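# Move wooden block from bench onto cart floor

## Task

Lift the wooden block from the bench and lay it flat on the cart's floor at the handle end, next to the profiles. The drop flap must stay open, and anything already in place must still be in place at the end. Finish with both grippers empty and away from the cart, having released the block and backed off. The robot must not fall or be left tilted, and at the finish it must touch nothing.

## Robot and tools

ROBOT. A Rainbow Robotics RB-Y1: a wheeled base with two drive wheels and two rear casters, a folding torso (leg with ankle, knee and hip), a head, and left and right 7-joint arms, each ending in a parallel gripper. Each wrist has a camera case sticking out sideways that can collide. The base is 0.58 m wide, extends 0.10 m ahead of the wheel axle and 0.57 m behind it, and sweeps a 0.58 m radius when spinning in place. It cannot move sideways.

FRAMES. Base frame: origin on the floor between the drive wheels, x forward, y left, z up, metres. chest, left_hand and right_hand are printed in it. A hand point sits between the finger pads, 0.03 m behind the tips; fingers point along the hand's -z, close along its x. Odometry frame is the base frame at scene start; base_odometry only counts wheel rotation (slip looks like travel), heading in rad, positive left.

move. One action per call. Possible combinations: base and/or joints (optionally with min_time_s or contact_limits); target alone or with min_time_s; or contact_limits alone. An empty call just reports state and images.
- base: one object {"x_m_s", "turn_rad_s", "for_s"}. Velocities, not positions: forward speed in m/s (0.005 to 0.4 either sign, or 0), left turn rate in rad/s (0.02 to 1.509 either sign, or 0), duration in s (0.1 to 5). Omitted speed = 0. Ramps at 0.4 m/s² (turn 0.5 rad/s²), so it coasts after for_s. Distance is roughly speed × for_s. If |x| + 0.27|turn| exceeds 0.4 both get scaled down.
- joints: one object keyed by joint name, each value an absolute target (rad, or m for grippers). Ranges: torso_squat_rad 0..1.2, torso_shift_rad -0.3..0.6, torso_pitch_rad -0.2..1.4 (positive bows), torso_yaw_rad -1.5..1.5 (lift arms sideways 0.2 rad first); shoulder pitch ±2.356 (negative swings forward); left roll 0..3.141, right roll -3.141..0 (outward lift); shoulder yaw ±2.094; elbow -2.617..0.01 (negative bends); forearm roll ±3.141; wrist pitch -1.57..1.919; hand roll ±2.705; gripper_m 0..0.1 opening; head_pan_rad ±0.523, head_tilt_rad -0.35..1.57 (positive looks down). Combined torso limits: squat+shift ≤ 1.52; squat-shift+pitch ≤ 1.57; shift+0.5pitch-0.4squat ≤ 0.7; shift+0.3pitch-0.5squat ≤ 0.39.
- target: an absolute pose for one hand: side "left"/"right", x, y, z in metres in the base frame (-3..3), quat_wxyz four numbers in the printed convention. It is solved once to joint angles, so the path can bow; chain short steps for long moves. Reported "reached" (within 10 mm, 2°), "short", or "refused" with a reason.
- min_time_s: 0.1 to 8 s, the shortest duration for arm/head/torso motions.
- contact_limits: {"left_gripper_m", "right_gripper_m"} in mA, 200 to 672.5, persistent; lower means gentler squeeze.
- cameras: list of head_camera, left_wrist_camera, right_wrist_camera or all; [] for none.
- blocking: default true (returns at rest); false returns in about 0.5 s while motion continues.

wait(seconds 0..10, cameras): lets time pass, returns state. stop(cameras): brakes everything still moving. zoom_image(camera, region [x0,y0,x1,y1] pixels, up to 504×504): closer look at the latest frame. read_manual(section "licences"): licence texts only. finished_scene(scene): the current scene number; ends it irreversibly, with the goal needing to hold.

RESULT LINES. move says "done" or the worst status. Statuses: "off_target" (rested away from target, may still push), "time_out", "contact_stop" (torso only), "limit_stop_at_<name>" (self-collision guard or built-in limit), "not_followed" with "joint command not followed" (arm-collision check withheld targets), "torque_fault" (10 s halt), "limit_stop_at_motor_heat". An unexpected stop or a refusal cancels the rest of that reply's calls. on_its_own lists things the robot did unprompted. lidar_m: 12 distances, 30° sectors counter-clockwise from straight ahead, measured 0.23 m above floor. motor_effort: wheel motor %, peak in brackets; high at rest means pushing on something. wheel_motors_off = 1 when wheels are cut out for 2 s after stalling. Wrist force/torque are raw, uncalibrated, include weight. External joint torques estimate outside pushing. Motor temperatures warn of heat; 80 °C brakes an arm.

GRASPING. Command an opening at least 0.005 m narrower than the object; the gripper then typically reports "off_target", which is normal. Each arm carries up to 3 kg.

AVOID. Hitting or pressing one arm against the other (can end the scene); driving into furniture (base won't stop, may tip under tables); heavy loads far forward (tipping); dropping the block from height or releasing it while moving; knocking anything loose; hard pushes; holding stretched arms long (heat). Loose objects may occasionally get nudged by the environment.

Each tool is called after "Request:" as a command line: name --argument value for each argument, lists and objects as JSON in quotes; but a table of rows of numbers goes row by row, as --pt "numbers of a row", without its own name.

## Session

Request:
move

Scene clock: 0.00 s.
Joint torques (N m): no reading
External joint torques (N m): no reading
Motor temperatures (°C): left_arm=[31 28 32 36 35 33 38] | right_arm=[34 31 32 30 36 36 34]
Wrist force (N): no reading
Wrist torque (N m): no reading
Wrist force, peak (N): no reading
base_odometry: x=+0.000 y=+0.000 heading=+0.000
lidar_m: 0.65 0.68 1.56 4.82 1.63 1.14 1.08 1.13 1.47 3.50 0.97 0.70
base_status: not commanded
joint_positions: torso_squat_rad=+0.350 torso_shift_rad=+0.000 torso_pitch_rad=+0.000 torso_yaw_rad=+0.000 left_shoulder_pitch_rad=+0.049 left_shoulder_roll_rad=+0.015 left_shoulder_yaw_rad=+0.041 left_elbow_rad=-0.149 left_forearm_roll_rad=+0.010 left_wrist_pitch_rad=-0.019 left_hand_roll_rad=+0.045 left_gripper_m=+0.099 right_shoulder_pitch_rad=-0.033 right_shoulder_roll_rad=-0.038 right_shoulder_yaw_rad=+0.024 right_elbow_rad=-0.125 right_forearm_roll_rad=-0.047 right_wrist_pitch_rad=+0.032 right_hand_roll_rad=-0.022 right_gripper_m=+0.099 head_pan_rad=+0.000 head_tilt_rad=+0.400
joint_status: not commanded
wheel_motors_off: 0
motor_effort: left_wheel=+0 right_wheel=+0
chest: x=-0.2280 y=+0.0001 z=+1.2475 quat_wxyz=(+1.000, +0.000, +0.000, +0.000) (m; base frame)
left_hand: x=-0.1861 y=+0.2354 z=+0.5638 quat_wxyz=(+0.997, +0.009, -0.062, +0.055) (m; base frame)
right_hand: x=-0.1506 y=-0.2464 z=+0.5666 quat_wxyz=(+0.998, -0.015, -0.063, -0.016) (m; base frame)
pictures: head_camera, left_wrist_camera, right_wrist_camera

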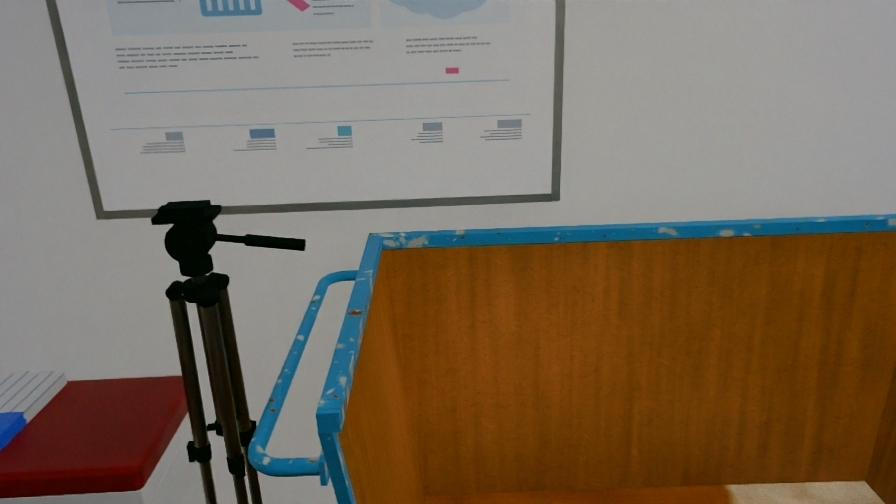

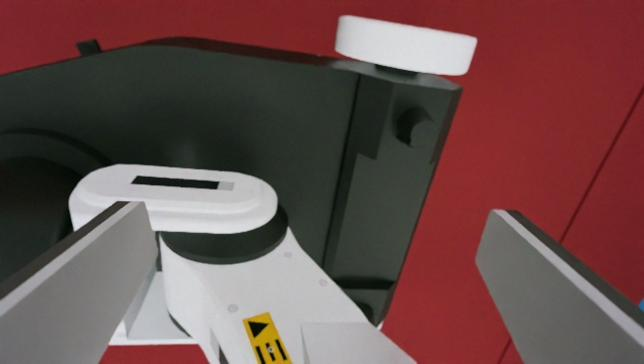

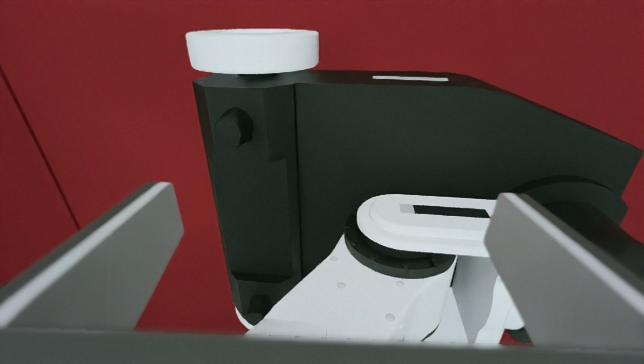

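Request:
move --joints '{"head_tilt_rad": 0.8, "head_pan_rad": -0.3}' --cameras '["head_camera"]'

Request:
move --joints '{"head_tilt_rad": 0.6, "head_pan_rad": 0.5}' --cameras '["head_camera"]'

Request:
move --joints '{"head_tilt_rad": 0.4, "head_pan_rad": -0.52}' --cameras '["head_camera"]'

Scene clock: 2.60 s.
Joint torques (N m): left_arm=[-1.13 -0.02 0.87 0.08 -0.04 -0.63 -0.05] | right_arm=[-2.23 -0.83 -0.41 0.05 -0.08 -0.22 0]
External joint torques (N m): left_arm=[-0.5 -0.68 0.83 0.06 -0.04 -0.28 -0.04] | right_arm=[0.02 0.66 -0.36 0.36 -0.12 0.08 -0.01]
Motor temperatures (°C): left_arm=[31 28 32 36 35 33 38] | right_arm=[34 31 32 30 36 36 34]
Wrist force (N): left_arm=[-0.4 1.7 -7.2] | right_arm=[-1.6 1.4 -5.1]
Wrist torque (N m): left_arm=[-0.37 0.08 0.06] | right_arm=[-0.12 -0.03 -0.06]
Wrist force, peak (N): left_arm=[-0.2 1.9 -8.4] | right_arm=[-2.1 1.2 -5.4]
move: done
base_odometry: x=+0.000 y=+0.000 heading=+0.000
lidar_m: 0.64 0.68 1.56 4.83 1.63 1.14 1.08 1.13 1.48 3.51 0.99 0.70
base_status: not commanded
joint_positions: torso_squat_rad=+0.350 torso_shift_rad=+0.000 torso_pitch_rad=+0.000 torso_yaw_rad=+0.000 left_shoulder_pitch_rad=+0.049 left_shoulder_roll_rad=+0.015 left_shoulder_yaw_rad=+0.041 left_elbow_rad=-0.149 left_forearm_roll_rad=+0.010 left_wrist_pitch_rad=-0.019 left_hand_roll_rad=+0.045 left_gripper_m=+0.099 right_shoulder_pitch_rad=-0.033 right_shoulder_roll_rad=-0.038 right_shoulder_yaw_rad=+0.024 right_elbow_rad=-0.125 right_forearm_roll_rad=-0.047 right_wrist_pitch_rad=+0.032 right_hand_roll_rad=-0.022 right_gripper_m=+0.099 head_pan_rad=-0.300 head_tilt_rad=+0.800
joint_status: all done
wheel_motors_off: 0
motor_effort: left_wheel=+1(1) right_wheel=+2(2)
chest: x=-0.2280 y=+0.0001 z=+1.2475 quat_wxyz=(+1.000, +0.000, +0.000, +0.000) (m; base frame)
left_hand: x=-0.1861 y=+0.2354 z=+0.5638 quat_wxyz=(+0.997, +0.009, -0.062, +0.055) (m; base frame)
right_hand: x=-0.1506 y=-0.2464 z=+0.5666 quat_wxyz=(+0.998, -0.015, -0.063, -0.016) (m; base frame)
pictures: head_camera
camera_calibration:
head_camera: T_world_to_cam=[[-0.299605, -0.953556, -0.0311162, -0.0174852], [-0.638471, 0.224628, -0.736136, 0.985613], [0.708937, -0.200683, -0.676118, 1.06994], [0, 0, 0, 1]] pos_world=[-0.13447, -0.0233506, 1.44841]

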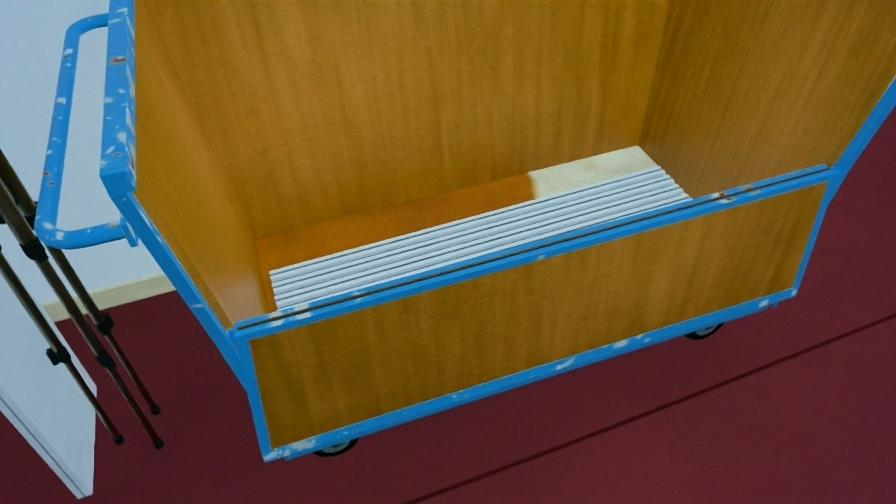

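Scene clock: 3.80 s.
Joint torques (N m): left_arm=[-0.8 -0.22 0.78 0.02 -0.12 -0.59 -0.18] | right_arm=[-2.32 -0.97 -0.48 0.17 -0.01 -0.26 -0.13]
External joint torques (N m): left_arm=[-0.17 -0.88 0.74 0.01 -0.13 -0.23 -0.17] | right_arm=[-0.06 0.53 -0.43 0.48 -0.05 0.04 -0.13]
Motor temperatures (°C): left_arm=[31 28 32 36 35 33 38] | right_arm=[34 31 32 30 36 36 34]
Wrist force (N): left_arm=[0.0 1.7 -6.9] | right_arm=[-1.9 1.1 -4.8]
Wrist torque (N m): left_arm=[-0.34 0.16 0.11] | right_arm=[-0.10 -0.06 -0.06]
Wrist force, peak (N): left_arm=[0.0 1.7 -8.5] | right_arm=[-1.6 1.5 -5.6]
move: done
base_odometry: x=+0.000 y=+0.000 heading=+0.000
lidar_m: 0.65 0.68 1.57 4.82 1.62 1.15 1.07 1.12 1.48 3.50 0.99 0.69
base_status: not commanded
joint_positions: torso_squat_rad=+0.350 torso_shift_rad=+0.000 torso_pitch_rad=+0.000 torso_yaw_rad=+0.000 left_shoulder_pitch_rad=+0.049 left_shoulder_roll_rad=+0.015 left_shoulder_yaw_rad=+0.041 left_elbow_rad=-0.149 left_forearm_roll_rad=+0.010 left_wrist_pitch_rad=-0.019 left_hand_roll_rad=+0.045 left_gripper_m=+0.099 right_shoulder_pitch_rad=-0.033 right_shoulder_roll_rad=-0.038 right_shoulder_yaw_rad=+0.024 right_elbow_rad=-0.125 right_forearm_roll_rad=-0.047 right_wrist_pitch_rad=+0.032 right_hand_roll_rad=-0.022 right_gripper_m=+0.099 head_pan_rad=+0.500 head_tilt_rad=+0.600
joint_status: all done
wheel_motors_off: 0
motor_effort: left_wheel=+1(1) right_wheel=+0(2)
chest: x=-0.2280 y=+0.0001 z=+1.2475 quat_wxyz=(+1.000, +0.000, +0.000, +0.000) (m; base frame)
left_hand: x=-0.1861 y=+0.2354 z=+0.5638 quat_wxyz=(+0.997, +0.009, -0.062, +0.055) (m; base frame)
right_hand: x=-0.1506 y=-0.2464 z=+0.5666 quat_wxyz=(+0.998, -0.015, -0.063, -0.016) (m; base frame)
pictures: head_camera
camera_calibration:
head_camera: T_world_to_cam=[[0.480738, -0.8763, -0.0314544, 0.143773], [-0.465929, -0.224891, -0.855765, 1.19442], [0.742833, 0.426055, -0.516407, 0.845606], [0, 0, 0, 1]] pos_world=[-0.140746, 0.0343293, 1.46335]

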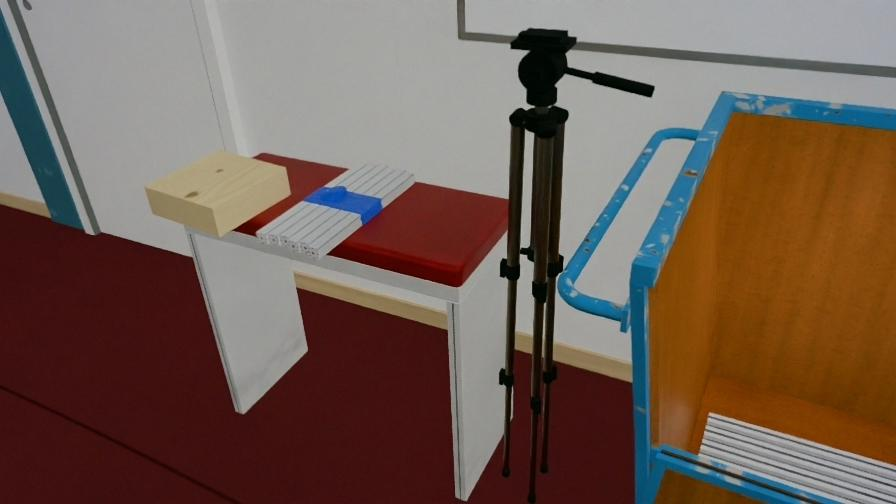

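Scene clock: 5.13 s.
Joint torques (N m): left_arm=[-0.93 0.13 0.66 -0.02 -0.04 -0.56 -0.03] | right_arm=[-2.04 -0.67 -0.58 -0.04 -0.08 -0.19 -0.02]
External joint torques (N m): left_arm=[-0.3 -0.53 0.62 -0.04 -0.04 -0.21 -0.03] | right_arm=[0.21 0.82 -0.53 0.27 -0.11 0.1 -0.03]
Motor temperatures (°C): left_arm=[31 28 32 36 35 33 38] | right_arm=[34 31 32 30 36 36 34]
Wrist force (N): left_arm=[0.6 1.3 -8.0] | right_arm=[-1.8 1.1 -5.0]
Wrist torque (N m): left_arm=[-0.31 0.20 0.05] | right_arm=[-0.12 -0.06 -0.06]
Wrist force, peak (N): left_arm=[0.3 1.8 -8.5] | right_arm=[-2.0 1.0 -5.6]
move: done
base_odometry: x=+0.000 y=+0.000 heading=+0.000
lidar_m: 0.65 0.67 1.56 4.84 1.62 1.13 1.07 1.13 1.46 3.50 0.98 0.69
base_status: not commanded
joint_positions: torso_squat_rad=+0.350 torso_shift_rad=+0.000 torso_pitch_rad=+0.000 torso_yaw_rad=+0.000 left_shoulder_pitch_rad=+0.049 left_shoulder_roll_rad=+0.015 left_shoulder_yaw_rad=+0.041 left_elbow_rad=-0.149 left_forearm_roll_rad=+0.010 left_wrist_pitch_rad=-0.019 left_hand_roll_rad=+0.045 left_gripper_m=+0.099 right_shoulder_pitch_rad=-0.033 right_shoulder_roll_rad=-0.038 right_shoulder_yaw_rad=+0.024 right_elbow_rad=-0.125 right_forearm_roll_rad=-0.047 right_wrist_pitch_rad=+0.032 right_hand_roll_rad=-0.022 right_gripper_m=+0.099 head_pan_rad=-0.520 head_tilt_rad=+0.400
joint_status: all done
wheel_motors_off: 0
motor_effort: left_wheel=+0(1) right_wheel=+0(2)
chest: x=-0.2280 y=+0.0001 z=+1.2475 quat_wxyz=(+1.000, +0.000, +0.000, +0.000) (m; base frame)
left_hand: x=-0.1861 y=+0.2354 z=+0.5638 quat_wxyz=(+0.997, +0.009, -0.062, +0.055) (m; base frame)
right_hand: x=-0.1506 y=-0.2464 z=+0.5666 quat_wxyz=(+0.998, -0.015, -0.063, -0.016) (m; base frame)
pictures: head_camera
camera_calibration:
head_camera: T_world_to_cam=[[-0.489614, -0.871408, -0.0304163, -0.0576724], [-0.278944, 0.189589, -0.941407, 1.35691], [0.826116, -0.452442, -0.335899, 0.601628], [0, 0, 0, 1]] pos_world=[-0.146751, -0.0353089, 1.47774]

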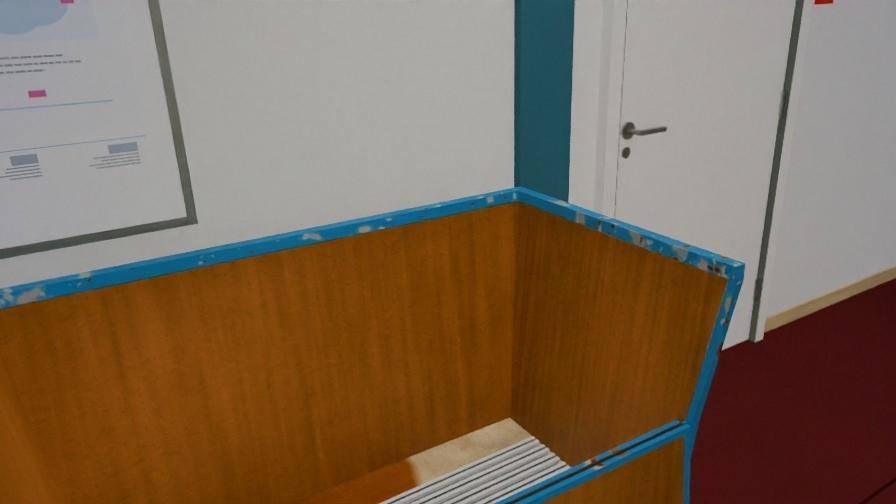

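Request:
move --joints '{"head_tilt_rad": 0.85, "head_pan_rad": 0.0, "torso_squat_rad": 0.0, "torso_pitch_rad": 0.3}' --cameras '["head_camera"]'

Request:
zoom_image --camera "head_camera" --region '[250, 100, 650, 400]'

Request:
move --joints '{"head_tilt_rad": 0.5, "head_pan_rad": 0.52}' --cameras '["head_camera"]'

Request:
zoom_image --camera "head_camera" --region '[100, 50, 500, 350]'

Scene clock: 17.33 s.
Joint torques (N m): left_arm=[6.34 -0.08 0.97 3.44 0 0.06 0.05] | right_arm=[5.82 -0.83 -0.76 3.39 -0.3 0.29 -0.06]
External joint torques (N m): left_arm=[-1.2 -0.85 0.86 0.24 0 -0.18 0.04] | right_arm=[0 0.51 -0.6 0.68 -0.27 0.01 -0.05]
Motor temperatures (°C): left_arm=[31 28 32 36 35 33 38] | right_arm=[34 31 32 30 36 36 34]
Wrist force (N): left_arm=[1.5 0.8 -7.6] | right_arm=[0.2 0.8 -5.3]
Wrist torque (N m): left_arm=[-0.27 0.19 0.06] | right_arm=[-0.05 0.07 -0.06]
Wrist force, peak (N): left_arm=[1.3 1.0 -8.4] | right_arm=[-1.8 1.2 -5.5]
move: done
base_odometry: x=+0.000 y=+0.000 heading=+0.000
lidar_m: 0.65 0.69 1.56 4.82 1.61 1.14 1.07 1.12 1.48 3.51 0.98 0.69
base_status: not commanded
joint_positions: torso_squat_rad=+0.000 torso_shift_rad=+0.000 torso_pitch_rad=+0.300 torso_yaw_rad=+0.000 left_shoulder_pitch_rad=+0.049 left_shoulder_roll_rad=+0.015 left_shoulder_yaw_rad=+0.041 left_elbow_rad=-0.149 left_forearm_roll_rad=+0.010 left_wrist_pitch_rad=-0.019 left_hand_roll_rad=+0.045 left_gripper_m=+0.099 right_shoulder_pitch_rad=-0.033 right_shoulder_roll_rad=-0.038 right_shoulder_yaw_rad=+0.024 right_elbow_rad=-0.125 right_forearm_roll_rad=-0.047 right_wrist_pitch_rad=+0.032 right_hand_roll_rad=-0.022 right_gripper_m=+0.099 head_pan_rad=+0.000 head_tilt_rad=+0.850
joint_status: all done
wheel_motors_off: 0
motor_effort: left_wheel=+1(1) right_wheel=+0(2)
chest: x=-0.1365 y=+0.0001 z=+1.2761 quat_wxyz=(+0.989, +0.000, +0.150, +0.000) (m; base frame)
left_hand: x=-0.2986 y=+0.2354 z=+0.6106 quat_wxyz=(+0.995, +0.017, +0.088, +0.053) (m; base frame)
right_hand: x=-0.2638 y=-0.2464 z=+0.6028 quat_wxyz=(+0.996, -0.018, +0.087, -0.014) (m; base frame)
pictures: head_camera
camera_calibration:
head_camera: T_world_to_cam=[[-0.0149952, -0.999503, -0.0277144, 0.0388603], [-0.887844, 0.0260585, -0.459407, 0.672716], [0.459901, 0.0177171, -0.887794, 1.26779], [0, 0, 0, 1]] pos_world=[0.0147916, -0.00115057, 1.43566]

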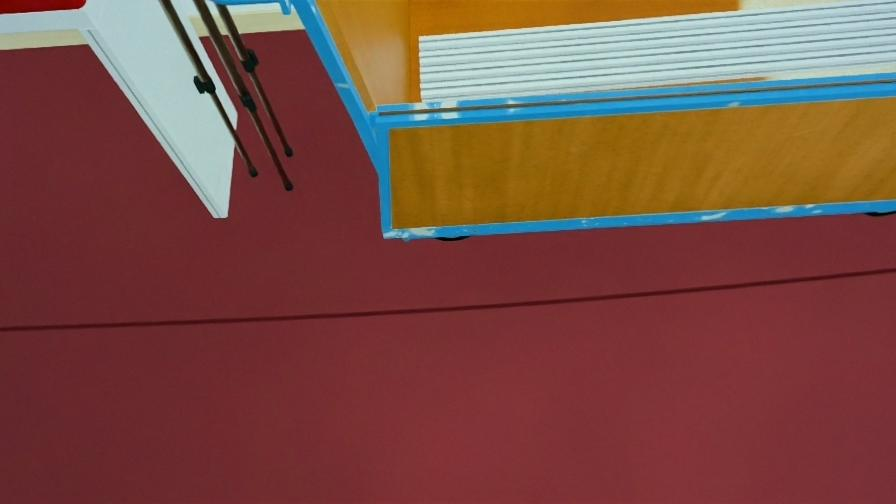

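Scaled by 1.260 from the camera's 896x504 image, which has a finer 1280x720 frame.

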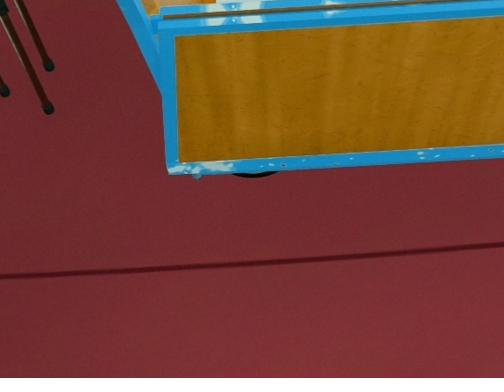

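Scene clock: 18.33 s.
Joint torques (N m): left_arm=[6.37 -0.31 0.8 3.36 -0.05 0.01 -0.03] | right_arm=[6.07 -0.94 -0.75 3.28 -0.13 0.37 -0.02]
External joint torques (N m): left_arm=[-1.17 -1.08 0.69 0.15 -0.05 -0.23 -0.04] | right_arm=[0.25 0.4 -0.59 0.56 -0.09 0.09 -0.01]
Motor temperatures (°C): left_arm=[31 28 32 36 35 33 38] | right_arm=[34 31 32 30 36 36 34]
Wrist force (N): left_arm=[1.2 0.6 -7.6] | right_arm=[0.1 1.1 -5.4]
Wrist torque (N m): left_arm=[-0.25 0.17 0.05] | right_arm=[-0.08 0.02 -0.13]
Wrist force, peak (N): left_arm=[2.3 0.8 -8.0] | right_arm=[0.2 1.2 -5.5]
move: done
base_odometry: x=+0.000 y=+0.000 heading=+0.000
lidar_m: 0.64 0.68 1.56 4.84 1.63 1.14 1.07 1.12 1.48 3.52 0.99 0.68
base_status: not commanded
joint_positions: torso_squat_rad=+0.000 torso_shift_rad=+0.000 torso_pitch_rad=+0.300 torso_yaw_rad=+0.000 left_shoulder_pitch_rad=+0.049 left_shoulder_roll_rad=+0.015 left_shoulder_yaw_rad=+0.041 left_elbow_rad=-0.149 left_forearm_roll_rad=+0.010 left_wrist_pitch_rad=-0.019 left_hand_roll_rad=+0.045 left_gripper_m=+0.099 right_shoulder_pitch_rad=-0.033 right_shoulder_roll_rad=-0.038 right_shoulder_yaw_rad=+0.024 right_elbow_rad=-0.125 right_forearm_roll_rad=-0.047 right_wrist_pitch_rad=+0.032 right_hand_roll_rad=-0.022 right_gripper_m=+0.099 head_pan_rad=+0.520 head_tilt_rad=+0.500
joint_status: all done
wheel_motors_off: 0
motor_effort: left_wheel=+1(1) right_wheel=-1(2)
chest: x=-0.1365 y=+0.0001 z=+1.2761 quat_wxyz=(+0.989, +0.000, +0.150, +0.000) (m; base frame)
left_hand: x=-0.2986 y=+0.2354 z=+0.6106 quat_wxyz=(+0.995, +0.017, +0.088, +0.053) (m; base frame)
right_hand: x=-0.2638 y=-0.2464 z=+0.6028 quat_wxyz=(+0.996, -0.018, +0.087, -0.014) (m; base frame)
pictures: head_camera
camera_calibration:
head_camera: T_world_to_cam=[[0.469278, -0.864953, -0.177858, 0.285427], [-0.634787, -0.190417, -0.748857, 1.10977], [0.613859, 0.464324, -0.63842, 0.912188], [0, 0, 0, 1]] pos_world=[0.0105687, 0.0346484, 1.46418]

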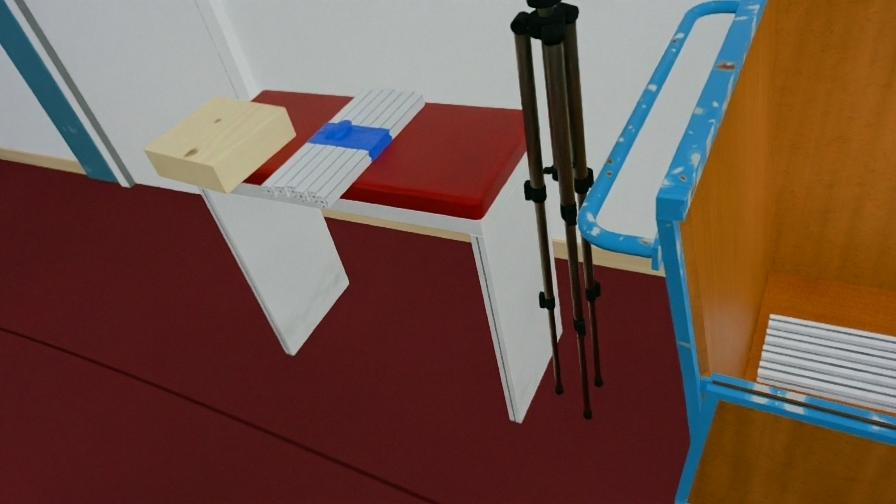

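Scaled by 1.260 from the camera's 896x504 image, which has a finer 1280x720 frame.

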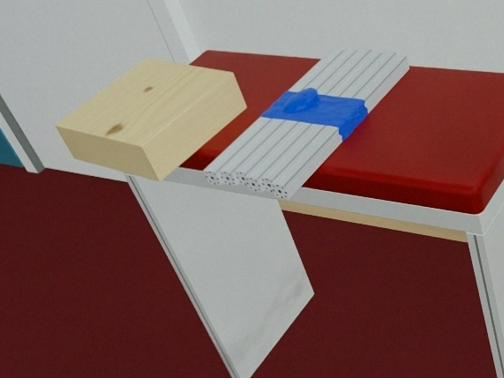

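Request:
move --base '{"x_m_s": 0.2, "for_s": 1.5}' --joints '{"head_tilt_rad": 0.6, "head_pan_rad": 0.0, "torso_pitch_rad": 0.5}' --cameras '["head_camera"]'

Request:
zoom_image --camera "head_camera" --region '[200, 0, 704, 400]'

Scene clock: 39.80 s.
Joint torques (N m): left_arm=[11.41 -0.04 0.72 5.6 -0.1 0.41 0.09] | right_arm=[11.53 -0.69 -0.9 5.63 -0.25 0.66 -0.05]
External joint torques (N m): left_arm=[-1.25 -0.83 0.56 0.41 -0.1 -0.22 0.07] | right_arm=[0.58 0.49 -0.67 1.02 -0.17 0.02 -0.03]
Motor temperatures (°C): left_arm=[31 28 32 36 35 33 38] | right_arm=[34 31 32 30 36 36 34]
Wrist force (N): left_arm=[2.8 0.9 -7.5] | right_arm=[0.9 1.0 -4.5]
Wrist torque (N m): left_arm=[-0.21 0.25 0.02] | right_arm=[-0.05 0.09 -0.08]
Wrist force, peak (N): left_arm=[3.5 0.9 -7.9] | right_arm=[0.3 1.5 -5.5]
move: done
base_odometry: x=+0.300 y=+0.000 heading=+0.000
lidar_m: 0.34 0.36 0.80 3.86 2.11 1.46 1.38 1.44 1.88 4.50 0.53 0.37
base_status: done (sent for 1.5 of 1.5 s)
joint_positions: torso_squat_rad=+0.000 torso_shift_rad=+0.000 torso_pitch_rad=+0.500 torso_yaw_rad=+0.000 left_shoulder_pitch_rad=+0.049 left_shoulder_roll_rad=+0.015 left_shoulder_yaw_rad=+0.041 left_elbow_rad=-0.149 left_forearm_roll_rad=+0.010 left_wrist_pitch_rad=-0.019 left_hand_roll_rad=+0.045 left_gripper_m=+0.099 right_shoulder_pitch_rad=-0.033 right_shoulder_roll_rad=-0.038 right_shoulder_yaw_rad=+0.024 right_elbow_rad=-0.125 right_forearm_roll_rad=-0.047 right_wrist_pitch_rad=+0.032 right_hand_roll_rad=-0.022 right_gripper_m=+0.099 head_pan_rad=+0.000 head_tilt_rad=+0.600
joint_status: all done
wheel_motors_off: 0
motor_effort: left_wheel=+0(56) right_wheel=+0(28)
chest: x=-0.0796 y=+0.0001 z=+1.2520 quat_wxyz=(+0.969, +0.000, +0.247, +0.000) (m; base frame)
left_hand: x=-0.3707 y=+0.2354 z=+0.6320 quat_wxyz=(+0.981, +0.022, +0.187, +0.051) (m; base frame)
right_hand: x=-0.3381 y=-0.2464 z=+0.6174 quat_wxyz=(+0.982, -0.019, +0.186, -0.012) (m; base frame)
pictures: head_camera
camera_calibration:
head_camera: T_world_to_cam=[[-0.0134536, -0.999504, -0.0284708, 0.0400363], [-0.863728, 0.0259622, -0.503289, 0.795612], [0.503778, 0.0178199, -0.863649, 1.15106], [0, 0, 0, 1]] pos_world=[0.107853, -0.00115112, 1.39567]

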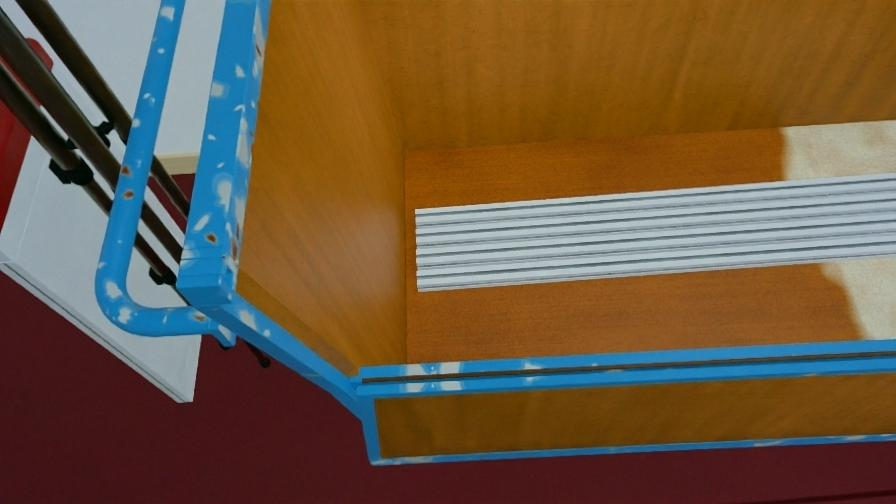

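Scaled by 1.000.

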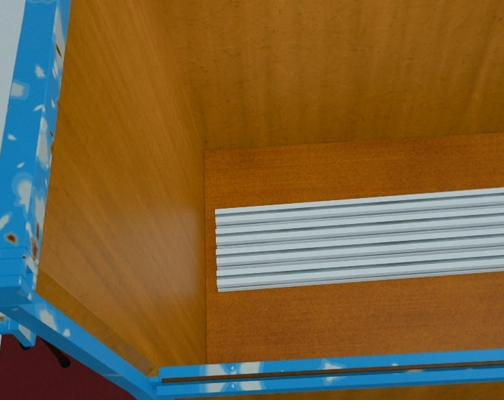

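Request:
move --joints '{"head_tilt_rad": 0.3, "head_pan_rad": 0.0, "torso_pitch_rad": 1.2}' --cameras '["head_camera"]'

Request:
zoom_image --camera "head_camera" --region '[200, 0, 704, 504]'

Scene clock: 64.80 s.
Joint torques (N m): left_arm=[22.44 -0.43 1.05 10.6 -0.16 1.49 0.03] | right_arm=[25.05 0.63 -1.22 10.64 -0.37 1.89 -0.16]
External joint torques (N m): left_arm=[-3.01 -1.09 0.8 0.54 -0.15 -0.21 -0.02] | right_arm=[0.73 0.92 -0.85 1.27 -0.17 0.25 -0.11]
Motor temperatures (°C): left_arm=[31 28 32 36 35 33 38] | right_arm=[35 31 32 31 36 36 34]
Wrist force (N): left_arm=[6.9 0.5 -4.5] | right_arm=[4.5 0.4 -2.1]
Wrist torque (N m): left_arm=[-0.23 0.54 0.01] | right_arm=[-0.03 0.28 -0.07]
Wrist force, peak (N): left_arm=[3.8 0.8 -7.9] | right_arm=[1.4 1.2 -5.3]
move: done
base_odometry: x=+0.300 y=+0.000 heading=+0.000
lidar_m: 0.34 0.37 0.80 3.84 2.09 1.46 1.37 1.42 1.87 4.49 0.52 0.38
base_status: not commanded
joint_positions: torso_squat_rad=+0.000 torso_shift_rad=+0.000 torso_pitch_rad=+1.200 torso_yaw_rad=+0.000 left_shoulder_pitch_rad=+0.049 left_shoulder_roll_rad=+0.015 left_shoulder_yaw_rad=+0.041 left_elbow_rad=-0.149 left_forearm_roll_rad=+0.010 left_wrist_pitch_rad=-0.019 left_hand_roll_rad=+0.045 left_gripper_m=+0.099 right_shoulder_pitch_rad=-0.033 right_shoulder_roll_rad=-0.038 right_shoulder_yaw_rad=+0.024 right_elbow_rad=-0.125 right_forearm_roll_rad=-0.047 right_wrist_pitch_rad=+0.032 right_hand_roll_rad=-0.022 right_gripper_m=+0.099 head_pan_rad=+0.000 head_tilt_rad=+0.300
joint_status: all done
wheel_motors_off: 0
motor_effort: left_wheel=+0(2) right_wheel=+0(3)
chest: x=+0.0604 y=+0.0001 z=+1.0926 quat_wxyz=(+0.825, +0.000, +0.565, +0.000) (m; base frame)
left_hand: x=-0.5616 y=+0.2354 z=+0.8060 quat_wxyz=(+0.857, +0.038, +0.512, +0.041) (m; base frame)
right_hand: x=-0.5461 y=-0.2464 z=+0.7737 quat_wxyz=(+0.859, -0.022, +0.512, -0.005) (m; base frame)
pictures: head_camera
camera_calibration:
head_camera: T_world_to_cam=[[-0.0235736, -0.999502, -0.0209986, 0.0291604], [-0.991519, 0.0260603, -0.127323, 0.450047], [0.127807, 0.0178191, -0.991639, 1.04766], [0, 0, 0, 1]] pos_world=[0.313018, -0.00125083, 1.09682]

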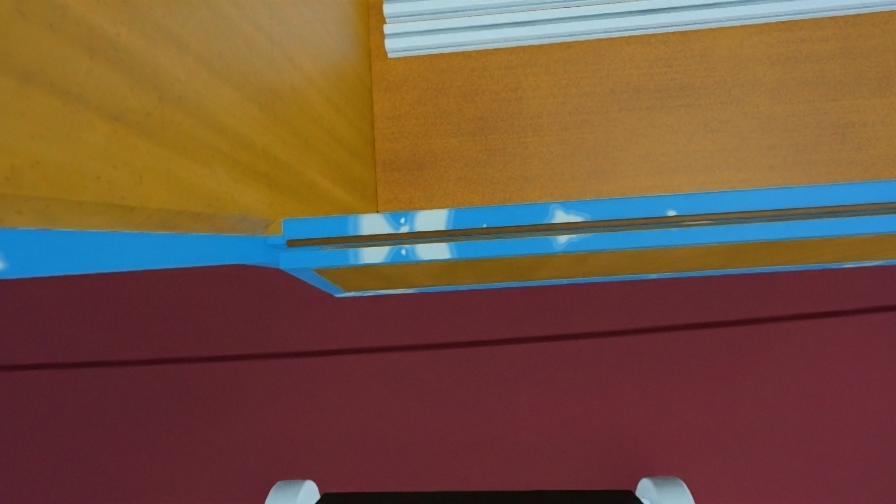

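Scaled by 1.000.

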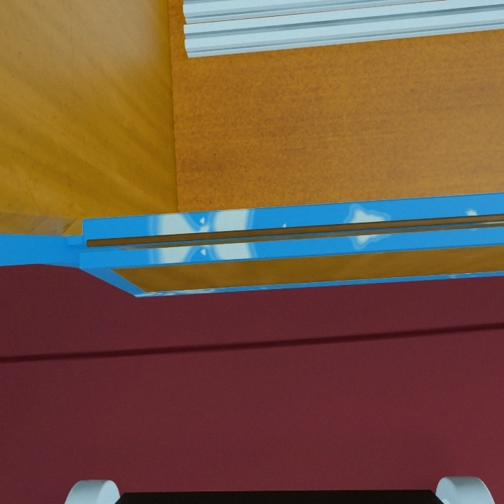

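Request:
move --base '{"x_m_s": -0.3, "for_s": 1.3}' --joints '{"head_tilt_rad": 0.5, "torso_pitch_rad": 0.1}' --cameras '[]'

Request:
move --base '{"turn_rad_s": 0.8, "for_s": 1.9635}' --joints '{"head_pan_rad": -0.5}' --cameras '["head_camera"]'

Request:
move --base '{"x_m_s": 0.4, "for_s": 3.2}' --cameras '["head_camera"]'

Scene clock: 73.80 s.
Joint torques (N m): left_arm=[1.48 -0.13 1.1 1.29 -0.15 -0.27 -0.05] | right_arm=[0.84 -0.96 -0.75 1.38 -0.1 -0.01 -0.1]
External joint torques (N m): left_arm=[-0.65 -0.83 1.04 0.19 -0.15 -0.11 -0.05] | right_arm=[0.39 0.5 -0.66 0.68 -0.11 0.09 -0.1]
Motor temperatures (°C): left_arm=[31 28 32 36 35 33 38] | right_arm=[35 30 32 31 36 36 34]
Wrist force (N): left_arm=[0.6 1.4 -8.0] | right_arm=[-0.9 1.1 -5.2]
Wrist torque (N m): left_arm=[-0.33 0.14 0.06] | right_arm=[-0.08 0.02 -0.08]
Wrist force, peak (N): left_arm=[4.9 0.7 -7.3] | right_arm=[-0.6 1.2 -5.7]
move: done
base_odometry: x=-0.090 y=+0.000 heading=+0.000
lidar_m: 0.74 1.09 1.60 4.86 1.50 1.04 0.98 1.04 1.36 3.24 1.10 0.77
base_status: done (sent for 1.3 of 1.3 s)
joint_positions: torso_squat_rad=+0.000 torso_shift_rad=+0.000 torso_pitch_rad=+0.100 torso_yaw_rad=+0.000 left_shoulder_pitch_rad=+0.049 left_shoulder_roll_rad=+0.015 left_shoulder_yaw_rad=+0.041 left_elbow_rad=-0.149 left_forearm_roll_rad=+0.010 left_wrist_pitch_rad=-0.019 left_hand_roll_rad=+0.045 left_gripper_m=+0.099 right_shoulder_pitch_rad=-0.033 right_shoulder_roll_rad=-0.038 right_shoulder_yaw_rad=+0.024 right_elbow_rad=-0.125 right_forearm_roll_rad=-0.047 right_wrist_pitch_rad=+0.032 right_hand_roll_rad=-0.022 right_gripper_m=+0.099 head_pan_rad=+0.000 head_tilt_rad=+0.500
joint_status: all done
wheel_motors_off: 0
motor_effort: left_wheel=+0(25) right_wheel=+1(26)
chest: x=-0.1971 y=+0.0001 z=+1.2884 quat_wxyz=(+0.999, +0.000, +0.050, +0.000) (m; base frame)
left_hand: x=-0.2237 y=+0.2354 z=+0.6040 quat_wxyz=(+0.998, +0.011, -0.012, +0.055) (m; base frame)
right_hand: x=-0.1879 y=-0.2464 z=+0.6032 quat_wxyz=(+1.000, -0.016, -0.013, -0.016) (m; base frame)
pictures: none
No camera images: "cameras" was empty.

Scene clock: 77.70 s.
Joint torques (N m): left_arm=[1.5 -0.01 0.91 1.14 -0.03 -0.41 -0.04] | right_arm=[1.13 -0.59 -0.85 1.43 -0.25 -0.02 -0.01]
External joint torques (N m): left_arm=[-0.62 -0.72 0.85 0.05 -0.04 -0.26 -0.04] | right_arm=[0.68 0.86 -0.76 0.72 -0.26 0.08 -0.01]
Motor temperatures (°C): left_arm=[31 28 32 36 35 33 38] | right_arm=[35 30 32 31 36 36 34]
Wrist force (N): left_arm=[-0.3 0.9 -7.3] | right_arm=[-0.9 0.9 -5.0]
Wrist torque (N m): left_arm=[-0.25 0.05 0.08] | right_arm=[-0.08 0.00 -0.10]
Wrist force, peak (N): left_arm=[1.4 1.5 -8.4] | right_arm=[-1.6 1.3 -5.7]
move: done
base_odometry: x=-0.090 y=+0.000 heading=+1.573
lidar_m: 4.61 1.45 1.04 0.98 1.02 1.34 3.33 1.13 0.81 0.76 1.11 1.60
base_status: done (sent for 1.97 of 1.97 s)
joint_positions: torso_squat_rad=+0.000 torso_shift_rad=+0.000 torso_pitch_rad=+0.100 torso_yaw_rad=+0.000 left_shoulder_pitch_rad=+0.049 left_shoulder_roll_rad=+0.015 left_shoulder_yaw_rad=+0.041 left_elbow_rad=-0.149 left_forearm_roll_rad=+0.010 left_wrist_pitch_rad=-0.019 left_hand_roll_rad=+0.045 left_gripper_m=+0.099 right_shoulder_pitch_rad=-0.033 right_shoulder_roll_rad=-0.038 right_shoulder_yaw_rad=+0.024 right_elbow_rad=-0.125 right_forearm_roll_rad=-0.047 right_wrist_pitch_rad=+0.032 right_hand_roll_rad=-0.022 right_gripper_m=+0.099 head_pan_rad=-0.500 head_tilt_rad=+0.500
joint_status: all done
wheel_motors_off: 0
motor_effort: left_wheel=+7(45) right_wheel=+20(54)
chest: x=-0.1971 y=+0.0001 z=+1.2884 quat_wxyz=(+0.999, +0.000, +0.050, +0.000) (m; base frame)
left_hand: x=-0.2237 y=+0.2354 z=+0.6040 quat_wxyz=(+0.998, +0.011, -0.012, +0.055) (m; base frame)
right_hand: x=-0.1879 y=-0.2464 z=+0.6032 quat_wxyz=(+1.000, -0.016, -0.013, -0.016) (m; base frame)
pictures: head_camera
camera_calibration:
head_camera: T_world_to_cam=[[-0.475539, -0.879541, 0.0164513, -0.0990972], [-0.452033, 0.228271, -0.862298, 1.26219], [0.754671, -0.417493, -0.506133, 0.814113], [0, 0, 0, 1]] pos_world=[-0.0909619, -0.035394, 1.50206]

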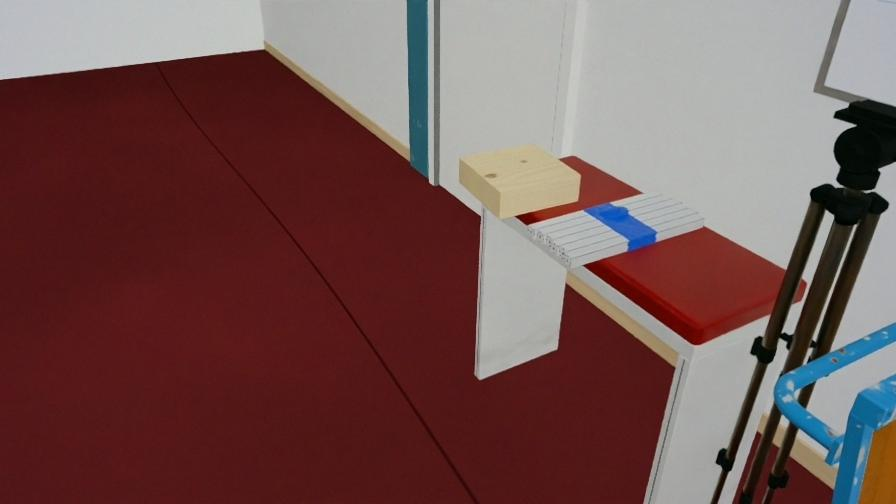

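Scene clock: 82.23 s.
Joint torques (N m): left_arm=[2.01 -0.23 0.9 1.09 -0.12 -0.31 -0.12] | right_arm=[1 -0.75 -0.64 1.35 -0.1 -0.08 0.08]
External joint torques (N m): left_arm=[-0.11 -0.93 0.84 0 -0.12 -0.15 -0.12] | right_arm=[0.55 0.71 -0.55 0.64 -0.12 0.02 0.08]
Motor temperatures (°C): left_arm=[31 28 32 36 35 33 38] | right_arm=[35 30 32 31 36 36 34]
Wrist force (N): left_arm=[1.2 1.1 -8.0] | right_arm=[-0.9 1.6 -4.9]
Wrist torque (N m): left_arm=[-0.26 0.22 0.11] | right_arm=[-0.16 0.00 -0.12]
Wrist force, peak (N): left_arm=[0.5 1.2 -8.4] | right_arm=[-0.9 1.1 -5.7]
move: done
base_odometry: x=-0.093 y=+1.280 heading=+1.574
lidar_m: 4.34 1.56 1.09 1.03 1.04 1.42 3.52 1.36 1.16 0.92 1.53 2.01
base_status: done (sent for 3.2 of 3.2 s)
joint_positions: torso_squat_rad=+0.000 torso_shift_rad=+0.000 torso_pitch_rad=+0.100 torso_yaw_rad=+0.000 left_shoulder_pitch_rad=+0.049 left_shoulder_roll_rad=+0.015 left_shoulder_yaw_rad=+0.041 left_elbow_rad=-0.149 left_forearm_roll_rad=+0.010 left_wrist_pitch_rad=-0.019 left_hand_roll_rad=+0.045 left_gripper_m=+0.099 right_shoulder_pitch_rad=-0.033 right_shoulder_roll_rad=-0.038 right_shoulder_yaw_rad=+0.024 right_elbow_rad=-0.125 right_forearm_roll_rad=-0.047 right_wrist_pitch_rad=+0.032 right_hand_roll_rad=-0.022 right_gripper_m=+0.099 head_pan_rad=-0.500 head_tilt_rad=+0.500
joint_status: not commanded
wheel_motors_off: 0
motor_effort: left_wheel=+18(48) right_wheel=-15(47)
chest: x=-0.1971 y=+0.0001 z=+1.2884 quat_wxyz=(+0.999, +0.000, +0.050, +0.000) (m; base frame)
left_hand: x=-0.2237 y=+0.2354 z=+0.6040 quat_wxyz=(+0.998, +0.011, -0.012, +0.055) (m; base frame)
right_hand: x=-0.1880 y=-0.2464 z=+0.6032 quat_wxyz=(+1.000, -0.016, -0.013, -0.016) (m; base frame)
pictures: head_camera
camera_calibration:
head_camera: T_world_to_cam=[[-0.475537, -0.879542, 0.016453, -0.0990505], [-0.452099, 0.228304, -0.862255, 1.26208], [0.754633, -0.417472, -0.506207, 0.814095], [0, 0, 0, 1]] pos_world=[-0.090862, -0.035394, 1.50196]

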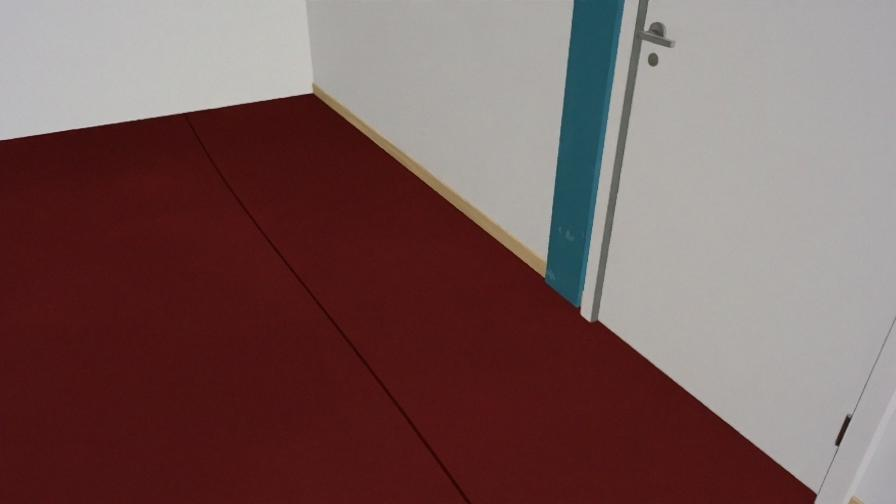

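Request:
move --base '{"x_m_s": 0.4, "for_s": 2.2}' --cameras '[]'

Request:
move --base '{"turn_rad_s": -0.8, "for_s": 1.9635}' --joints '{"head_pan_rad": -0.5}' --cameras '["head_camera"]'

Scene clock: 89.17 s.
Joint torques (N m): left_arm=[2.12 -0.21 1 1.07 -0.12 -0.27 -0.07] | right_arm=[0.65 -0.62 -0.58 1.28 -0.14 0.02 0.03]
External joint torques (N m): left_arm=[0 -0.92 0.94 -0.03 -0.13 -0.12 -0.07] | right_arm=[0.2 0.84 -0.49 0.57 -0.15 0.12 0.03]
Motor temperatures (°C): left_arm=[31 28 32 36 35 33 38] | right_arm=[35 30 32 31 36 36 34]
Wrist force (N): left_arm=[-0.2 1.7 -7.9] | right_arm=[-1.0 1.4 -5.3]
Wrist torque (N m): left_arm=[-0.33 0.09 0.09] | right_arm=[-0.12 0.00 -0.10]
Wrist force, peak (N): left_arm=[1.1 1.1 -8.9] | right_arm=[-1.3 1.3 -5.6]
move: done
base_odometry: x=-0.097 y=+2.160 heading=+1.574
lidar_m: 3.46 1.61 1.15 1.07 1.11 1.49 3.08 1.81 1.22 1.48 1.51 2.03
base_status: done (sent for 2.2 of 2.2 s)
joint_positions: torso_squat_rad=+0.000 torso_shift_rad=+0.000 torso_pitch_rad=+0.100 torso_yaw_rad=+0.000 left_shoulder_pitch_rad=+0.049 left_shoulder_roll_rad=+0.015 left_shoulder_yaw_rad=+0.041 left_elbow_rad=-0.149 left_forearm_roll_rad=+0.010 left_wrist_pitch_rad=-0.019 left_hand_roll_rad=+0.045 left_gripper_m=+0.099 right_shoulder_pitch_rad=-0.033 right_shoulder_roll_rad=-0.038 right_shoulder_yaw_rad=+0.024 right_elbow_rad=-0.125 right_forearm_roll_rad=-0.047 right_wrist_pitch_rad=+0.032 right_hand_roll_rad=-0.022 right_gripper_m=+0.099 head_pan_rad=-0.500 head_tilt_rad=+0.500
joint_status: not commanded
wheel_motors_off: 0
motor_effort: left_wheel=+0(47) right_wheel=+2(21)
chest: x=-0.1971 y=+0.0001 z=+1.2884 quat_wxyz=(+0.999, +0.000, +0.050, +0.000) (m; base frame)
left_hand: x=-0.2236 y=+0.2354 z=+0.6040 quat_wxyz=(+0.998, +0.011, -0.012, +0.055) (m; base frame)
right_hand: x=-0.1880 y=-0.2464 z=+0.6032 quat_wxyz=(+1.000, -0.016, -0.013, -0.016) (m; base frame)
pictures: none
No camera images: "cameras" was empty.

Scene clock: 93.07 s.
Joint torques (N m): left_arm=[1.63 -0.2 1 1.2 0.01 -0.33 -0.05] | right_arm=[0.78 -1.03 -0.98 1.28 -0.03 0.07 -0.06]
External joint torques (N m): left_arm=[-0.5 -0.9 0.93 0.1 0.01 -0.18 -0.04] | right_arm=[0.33 0.43 -0.89 0.57 -0.04 0.17 -0.06]
Motor temperatures (°C): left_arm=[31 28 32 36 35 33 38] | right_arm=[35 30 32 31 36 36 34]
Wrist force (N): left_arm=[-0.3 1.5 -7.2] | right_arm=[-1.0 0.8 -5.1]
Wrist torque (N m): left_arm=[-0.34 0.04 0.10] | right_arm=[-0.05 -0.04 -0.11]
Wrist force, peak (N): left_arm=[0.9 1.3 -8.6] | right_arm=[-1.2 1.2 -5.5]
move: done
base_odometry: x=-0.097 y=+2.160 heading=+0.001
lidar_m: 1.47 1.50 2.01 3.46 1.62 1.13 1.08 1.11 1.48 3.23 1.79 1.21
base_status: done (sent for 1.97 of 1.97 s)
joint_positions: torso_squat_rad=+0.000 torso_shift_rad=+0.000 torso_pitch_rad=+0.100 torso_yaw_rad=+0.000 left_shoulder_pitch_rad=+0.049 left_shoulder_roll_rad=+0.015 left_shoulder_yaw_rad=+0.041 left_elbow_rad=-0.149 left_forearm_roll_rad=+0.010 left_wrist_pitch_rad=-0.019 left_hand_roll_rad=+0.045 left_gripper_m=+0.099 right_shoulder_pitch_rad=-0.033 right_shoulder_roll_rad=-0.038 right_shoulder_yaw_rad=+0.024 right_elbow_rad=-0.125 right_forearm_roll_rad=-0.047 right_wrist_pitch_rad=+0.032 right_hand_roll_rad=-0.022 right_gripper_m=+0.099 head_pan_rad=-0.500 head_tilt_rad=+0.500
joint_status: all done
wheel_motors_off: 0
motor_effort: left_wheel=+19(47) right_wheel=+7(49)
chest: x=-0.1971 y=+0.0001 z=+1.2884 quat_wxyz=(+0.999, +0.000, +0.050, +0.000) (m; base frame)
left_hand: x=-0.2237 y=+0.2354 z=+0.6040 quat_wxyz=(+0.998, +0.011, -0.012, +0.055) (m; base frame)
right_hand: x=-0.1880 y=-0.2464 z=+0.6032 quat_wxyz=(+1.000, -0.016, -0.013, -0.016) (m; base frame)
pictures: head_camera
camera_calibration:
head_camera: T_world_to_cam=[[-0.475539, -0.879541, 0.0164513, -0.0990955], [-0.452033, 0.228271, -0.862298, 1.2621], [0.754671, -0.417493, -0.506133, 0.814063], [0, 0, 0, 1]] pos_world=[-0.0909619, -0.035394, 1.50196]

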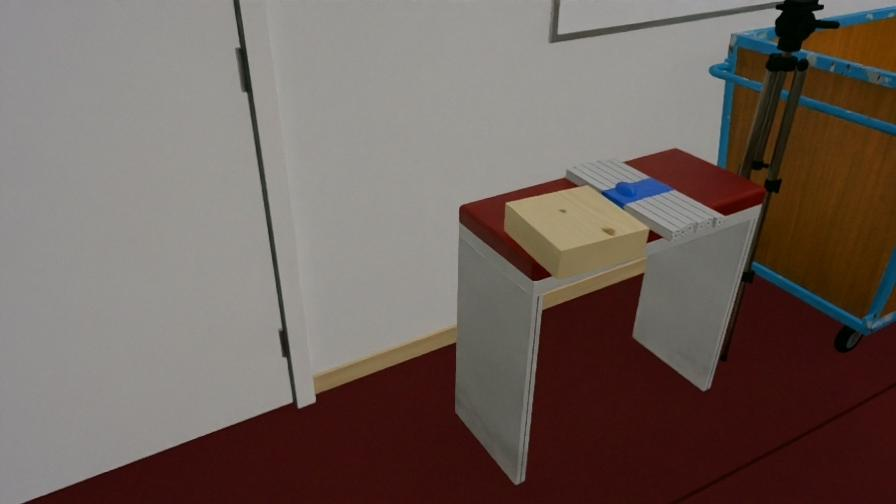

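Request:
zoom_image --camera "head_camera" --region '[440, 140, 780, 330]'

Scaled by 1.482 from the camera's 896x504 image, which has a finer 1280x720 frame.

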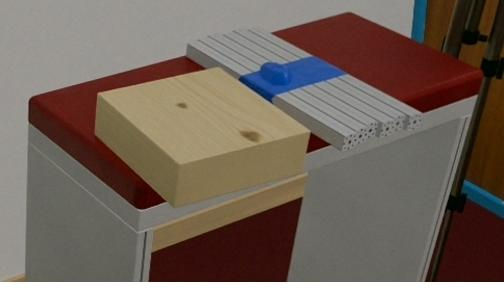

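Request:
move --base '{"turn_rad_s": -0.8, "for_s": 1.9635}' --joints '{"head_pan_rad": 0.0}' --cameras '[]'

Request:
move --base '{"x_m_s": 0.4, "for_s": 1.9}' --cameras '[]'

Request:
move --base '{"turn_rad_s": 0.8, "for_s": 1.9635}' --cameras '["head_camera"]'

Request:
zoom_image --camera "head_camera" --region '[300, 150, 804, 450]'

Scene clock: 105.43 s.
Joint torques (N m): left_arm=[1.52 -0.06 0.86 1.19 -0.02 -0.39 -0.03] | right_arm=[1.09 -0.74 -0.63 1.2 -0.04 0.01 -0.13]
External joint torques (N m): left_arm=[-0.6 -0.76 0.79 0.1 -0.02 -0.23 -0.02] | right_arm=[0.64 0.72 -0.55 0.49 -0.05 0.11 -0.13]
Motor temperatures (°C): left_arm=[31 28 32 36 35 33 38] | right_arm=[34 30 32 30 36 36 34]
Wrist force (N): left_arm=[0.3 1.4 -7.8] | right_arm=[-1.2 1.2 -4.9]
Wrist torque (N m): left_arm=[-0.33 0.13 0.12] | right_arm=[-0.12 -0.02 -0.10]
Wrist force, peak (N): left_arm=[0.8 0.8 -8.6] | right_arm=[-1.3 0.6 -5.9]
move: done
base_odometry: x=-0.097 y=+2.160 heading=-1.571
lidar_m: 3.36 1.80 1.21 1.47 1.51 2.00 3.46 1.67 1.16 1.07 1.09 1.43
base_status: done (sent for 1.97 of 1.97 s)
joint_positions: torso_squat_rad=+0.000 torso_shift_rad=+0.000 torso_pitch_rad=+0.100 torso_yaw_rad=+0.000 left_shoulder_pitch_rad=+0.049 left_shoulder_roll_rad=+0.015 left_shoulder_yaw_rad=+0.041 left_elbow_rad=-0.149 left_forearm_roll_rad=+0.010 left_wrist_pitch_rad=-0.019 left_hand_roll_rad=+0.045 left_gripper_m=+0.099 right_shoulder_pitch_rad=-0.033 right_shoulder_roll_rad=-0.038 right_shoulder_yaw_rad=+0.024 right_elbow_rad=-0.125 right_forearm_roll_rad=-0.047 right_wrist_pitch_rad=+0.032 right_hand_roll_rad=-0.022 right_gripper_m=+0.099 head_pan_rad=+0.000 head_tilt_rad=+0.500
joint_status: all done
wheel_motors_off: 0
motor_effort: left_wheel=+23(43) right_wheel=+5(13)
chest: x=-0.1971 y=+0.0001 z=+1.2884 quat_wxyz=(+0.999, +0.000, +0.050, +0.000) (m; base frame)
left_hand: x=-0.2237 y=+0.2354 z=+0.6040 quat_wxyz=(+0.998, +0.011, -0.012, +0.055) (m; base frame)
right_hand: x=-0.1880 y=-0.2464 z=+0.6032 quat_wxyz=(+1.000, -0.016, -0.013, -0.016) (m; base frame)
pictures: none
No camera images: "cameras" was empty.

Scene clock: 108.70 s.
Joint torques (N m): left_arm=[2.21 0 0.86 1.34 -0.01 -0.34 -0.04] | right_arm=[0.87 -0.79 -0.84 1.26 -0.23 0.06 0]
External joint torques (N m): left_arm=[0.08 -0.71 0.79 0.25 -0.01 -0.19 -0.04] | right_arm=[0.41 0.67 -0.75 0.55 -0.25 0.17 0]
Motor temperatures (°C): left_arm=[31 28 32 36 35 33 38] | right_arm=[34 30 32 30 36 36 34]
Wrist force (N): left_arm=[0.2 0.7 -8.0] | right_arm=[-1.0 1.4 -5.4]
Wrist torque (N m): left_arm=[-0.28 0.10 0.11] | right_arm=[-0.11 -0.01 -0.10]
Wrist force, peak (N): left_arm=[0.7 1.1 -8.5] | right_arm=[-1.4 1.2 -5.6]
move: done
base_odometry: x=-0.098 y=+1.400 heading=-1.572
lidar_m: 3.16 1.45 1.24 0.93 1.54 2.01 4.21 1.59 1.10 1.03 1.05 1.36
base_status: done (sent for 1.9 of 1.9 s)
joint_positions: torso_squat_rad=+0.000 torso_shift_rad=+0.000 torso_pitch_rad=+0.100 torso_yaw_rad=+0.000 left_shoulder_pitch_rad=+0.049 left_shoulder_roll_rad=+0.015 left_shoulder_yaw_rad=+0.041 left_elbow_rad=-0.149 left_forearm_roll_rad=+0.010 left_wrist_pitch_rad=-0.019 left_hand_roll_rad=+0.045 left_gripper_m=+0.099 right_shoulder_pitch_rad=-0.033 right_shoulder_roll_rad=-0.038 right_shoulder_yaw_rad=+0.024 right_elbow_rad=-0.125 right_forearm_roll_rad=-0.047 right_wrist_pitch_rad=+0.032 right_hand_roll_rad=-0.022 right_gripper_m=+0.099 head_pan_rad=+0.000 head_tilt_rad=+0.500
joint_status: not commanded
wheel_motors_off: 0
motor_effort: left_wheel=-10(47) right_wheel=+12(49)
chest: x=-0.1971 y=+0.0001 z=+1.2884 quat_wxyz=(+0.999, +0.000, +0.050, +0.000) (m; base frame)
left_hand: x=-0.2236 y=+0.2354 z=+0.6040 quat_wxyz=(+0.998, +0.011, -0.012, +0.055) (m; base frame)
right_hand: x=-0.1880 y=-0.2464 z=+0.6032 quat_wxyz=(+1.000, -0.016, -0.013, -0.016) (m; base frame)
pictures: none
No camera images: "cameras" was empty.

Scene clock: 112.60 s.
Joint torques (N m): left_arm=[1.74 -0.15 0.89 1.18 -0.03 -0.37 -0.04] | right_arm=[0.8 -0.8 -0.69 1.28 -0.16 0.06 -0.04]
External joint torques (N m): left_arm=[-0.38 -0.86 0.82 0.09 -0.04 -0.22 -0.04] | right_arm=[0.35 0.66 -0.6 0.57 -0.18 0.16 -0.04]
Motor temperatures (°C): left_arm=[31 28 32 36 35 33 38] | right_arm=[34 30 32 30 36 36 34]
Wrist force (N): left_arm=[0.3 1.0 -7.5] | right_arm=[-1.0 1.3 -4.7]
Wrist torque (N m): left_arm=[-0.29 0.10 0.07] | right_arm=[-0.13 0.00 -0.10]
Wrist force, peak (N): left_arm=[0.2 1.2 -9.1] | right_arm=[-1.4 1.1 -5.5]
move: done
base_odometry: x=-0.098 y=+1.400 heading=+0.000
lidar_m: 0.93 1.55 2.05 4.21 1.54 1.07 1.02 1.07 1.40 3.31 1.45 1.24
base_status: done (sent for 1.97 of 1.97 s)
joint_positions: torso_squat_rad=+0.000 torso_shift_rad=+0.000 torso_pitch_rad=+0.100 torso_yaw_rad=+0.000 left_shoulder_pitch_rad=+0.049 left_shoulder_roll_rad=+0.015 left_shoulder_yaw_rad=+0.041 left_elbow_rad=-0.149 left_forearm_roll_rad=+0.010 left_wrist_pitch_rad=-0.019 left_hand_roll_rad=+0.045 left_gripper_m=+0.099 right_shoulder_pitch_rad=-0.033 right_shoulder_roll_rad=-0.038 right_shoulder_yaw_rad=+0.024 right_elbow_rad=-0.125 right_forearm_roll_rad=-0.047 right_wrist_pitch_rad=+0.032 right_hand_roll_rad=-0.022 right_gripper_m=+0.099 head_pan_rad=+0.000 head_tilt_rad=+0.500
joint_status: not commanded
wheel_motors_off: 0
motor_effort: left_wheel=+4(47) right_wheel=+22(44)
chest: x=-0.1971 y=+0.0001 z=+1.2884 quat_wxyz=(+0.999, +0.000, +0.050, +0.000) (m; base frame)
left_hand: x=-0.2237 y=+0.2354 z=+0.6040 quat_wxyz=(+0.998, +0.011, -0.012, +0.055) (m; base frame)
right_hand: x=-0.1880 y=-0.2464 z=+0.6032 quat_wxyz=(+1.000, -0.016, -0.013, -0.016) (m; base frame)
pictures: head_camera
camera_calibration:
head_camera: T_world_to_cam=[[0.00179024, -0.999502, -0.0315174, 0.046205], [-0.516691, 0.0260598, -0.855776, 1.24243], [0.85617, 0.0178168, -0.516386, 0.845004], [0, 0, 0, 1]] pos_world=[-0.0815982, -0.00125082, 1.50105]

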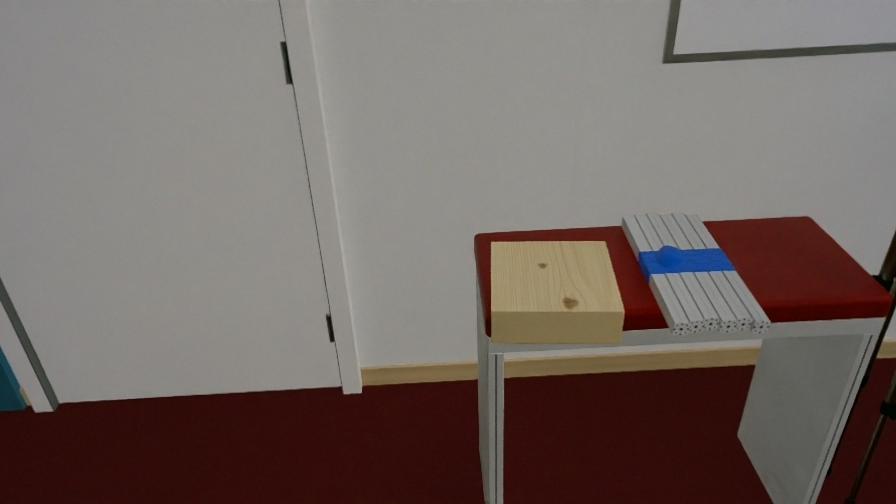

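Scaled by 1.000.

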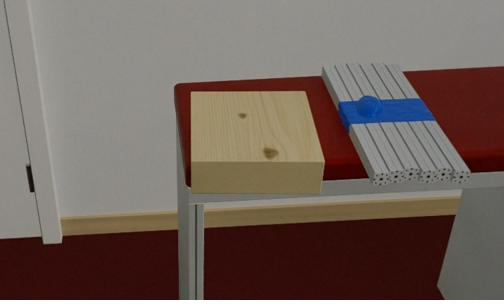

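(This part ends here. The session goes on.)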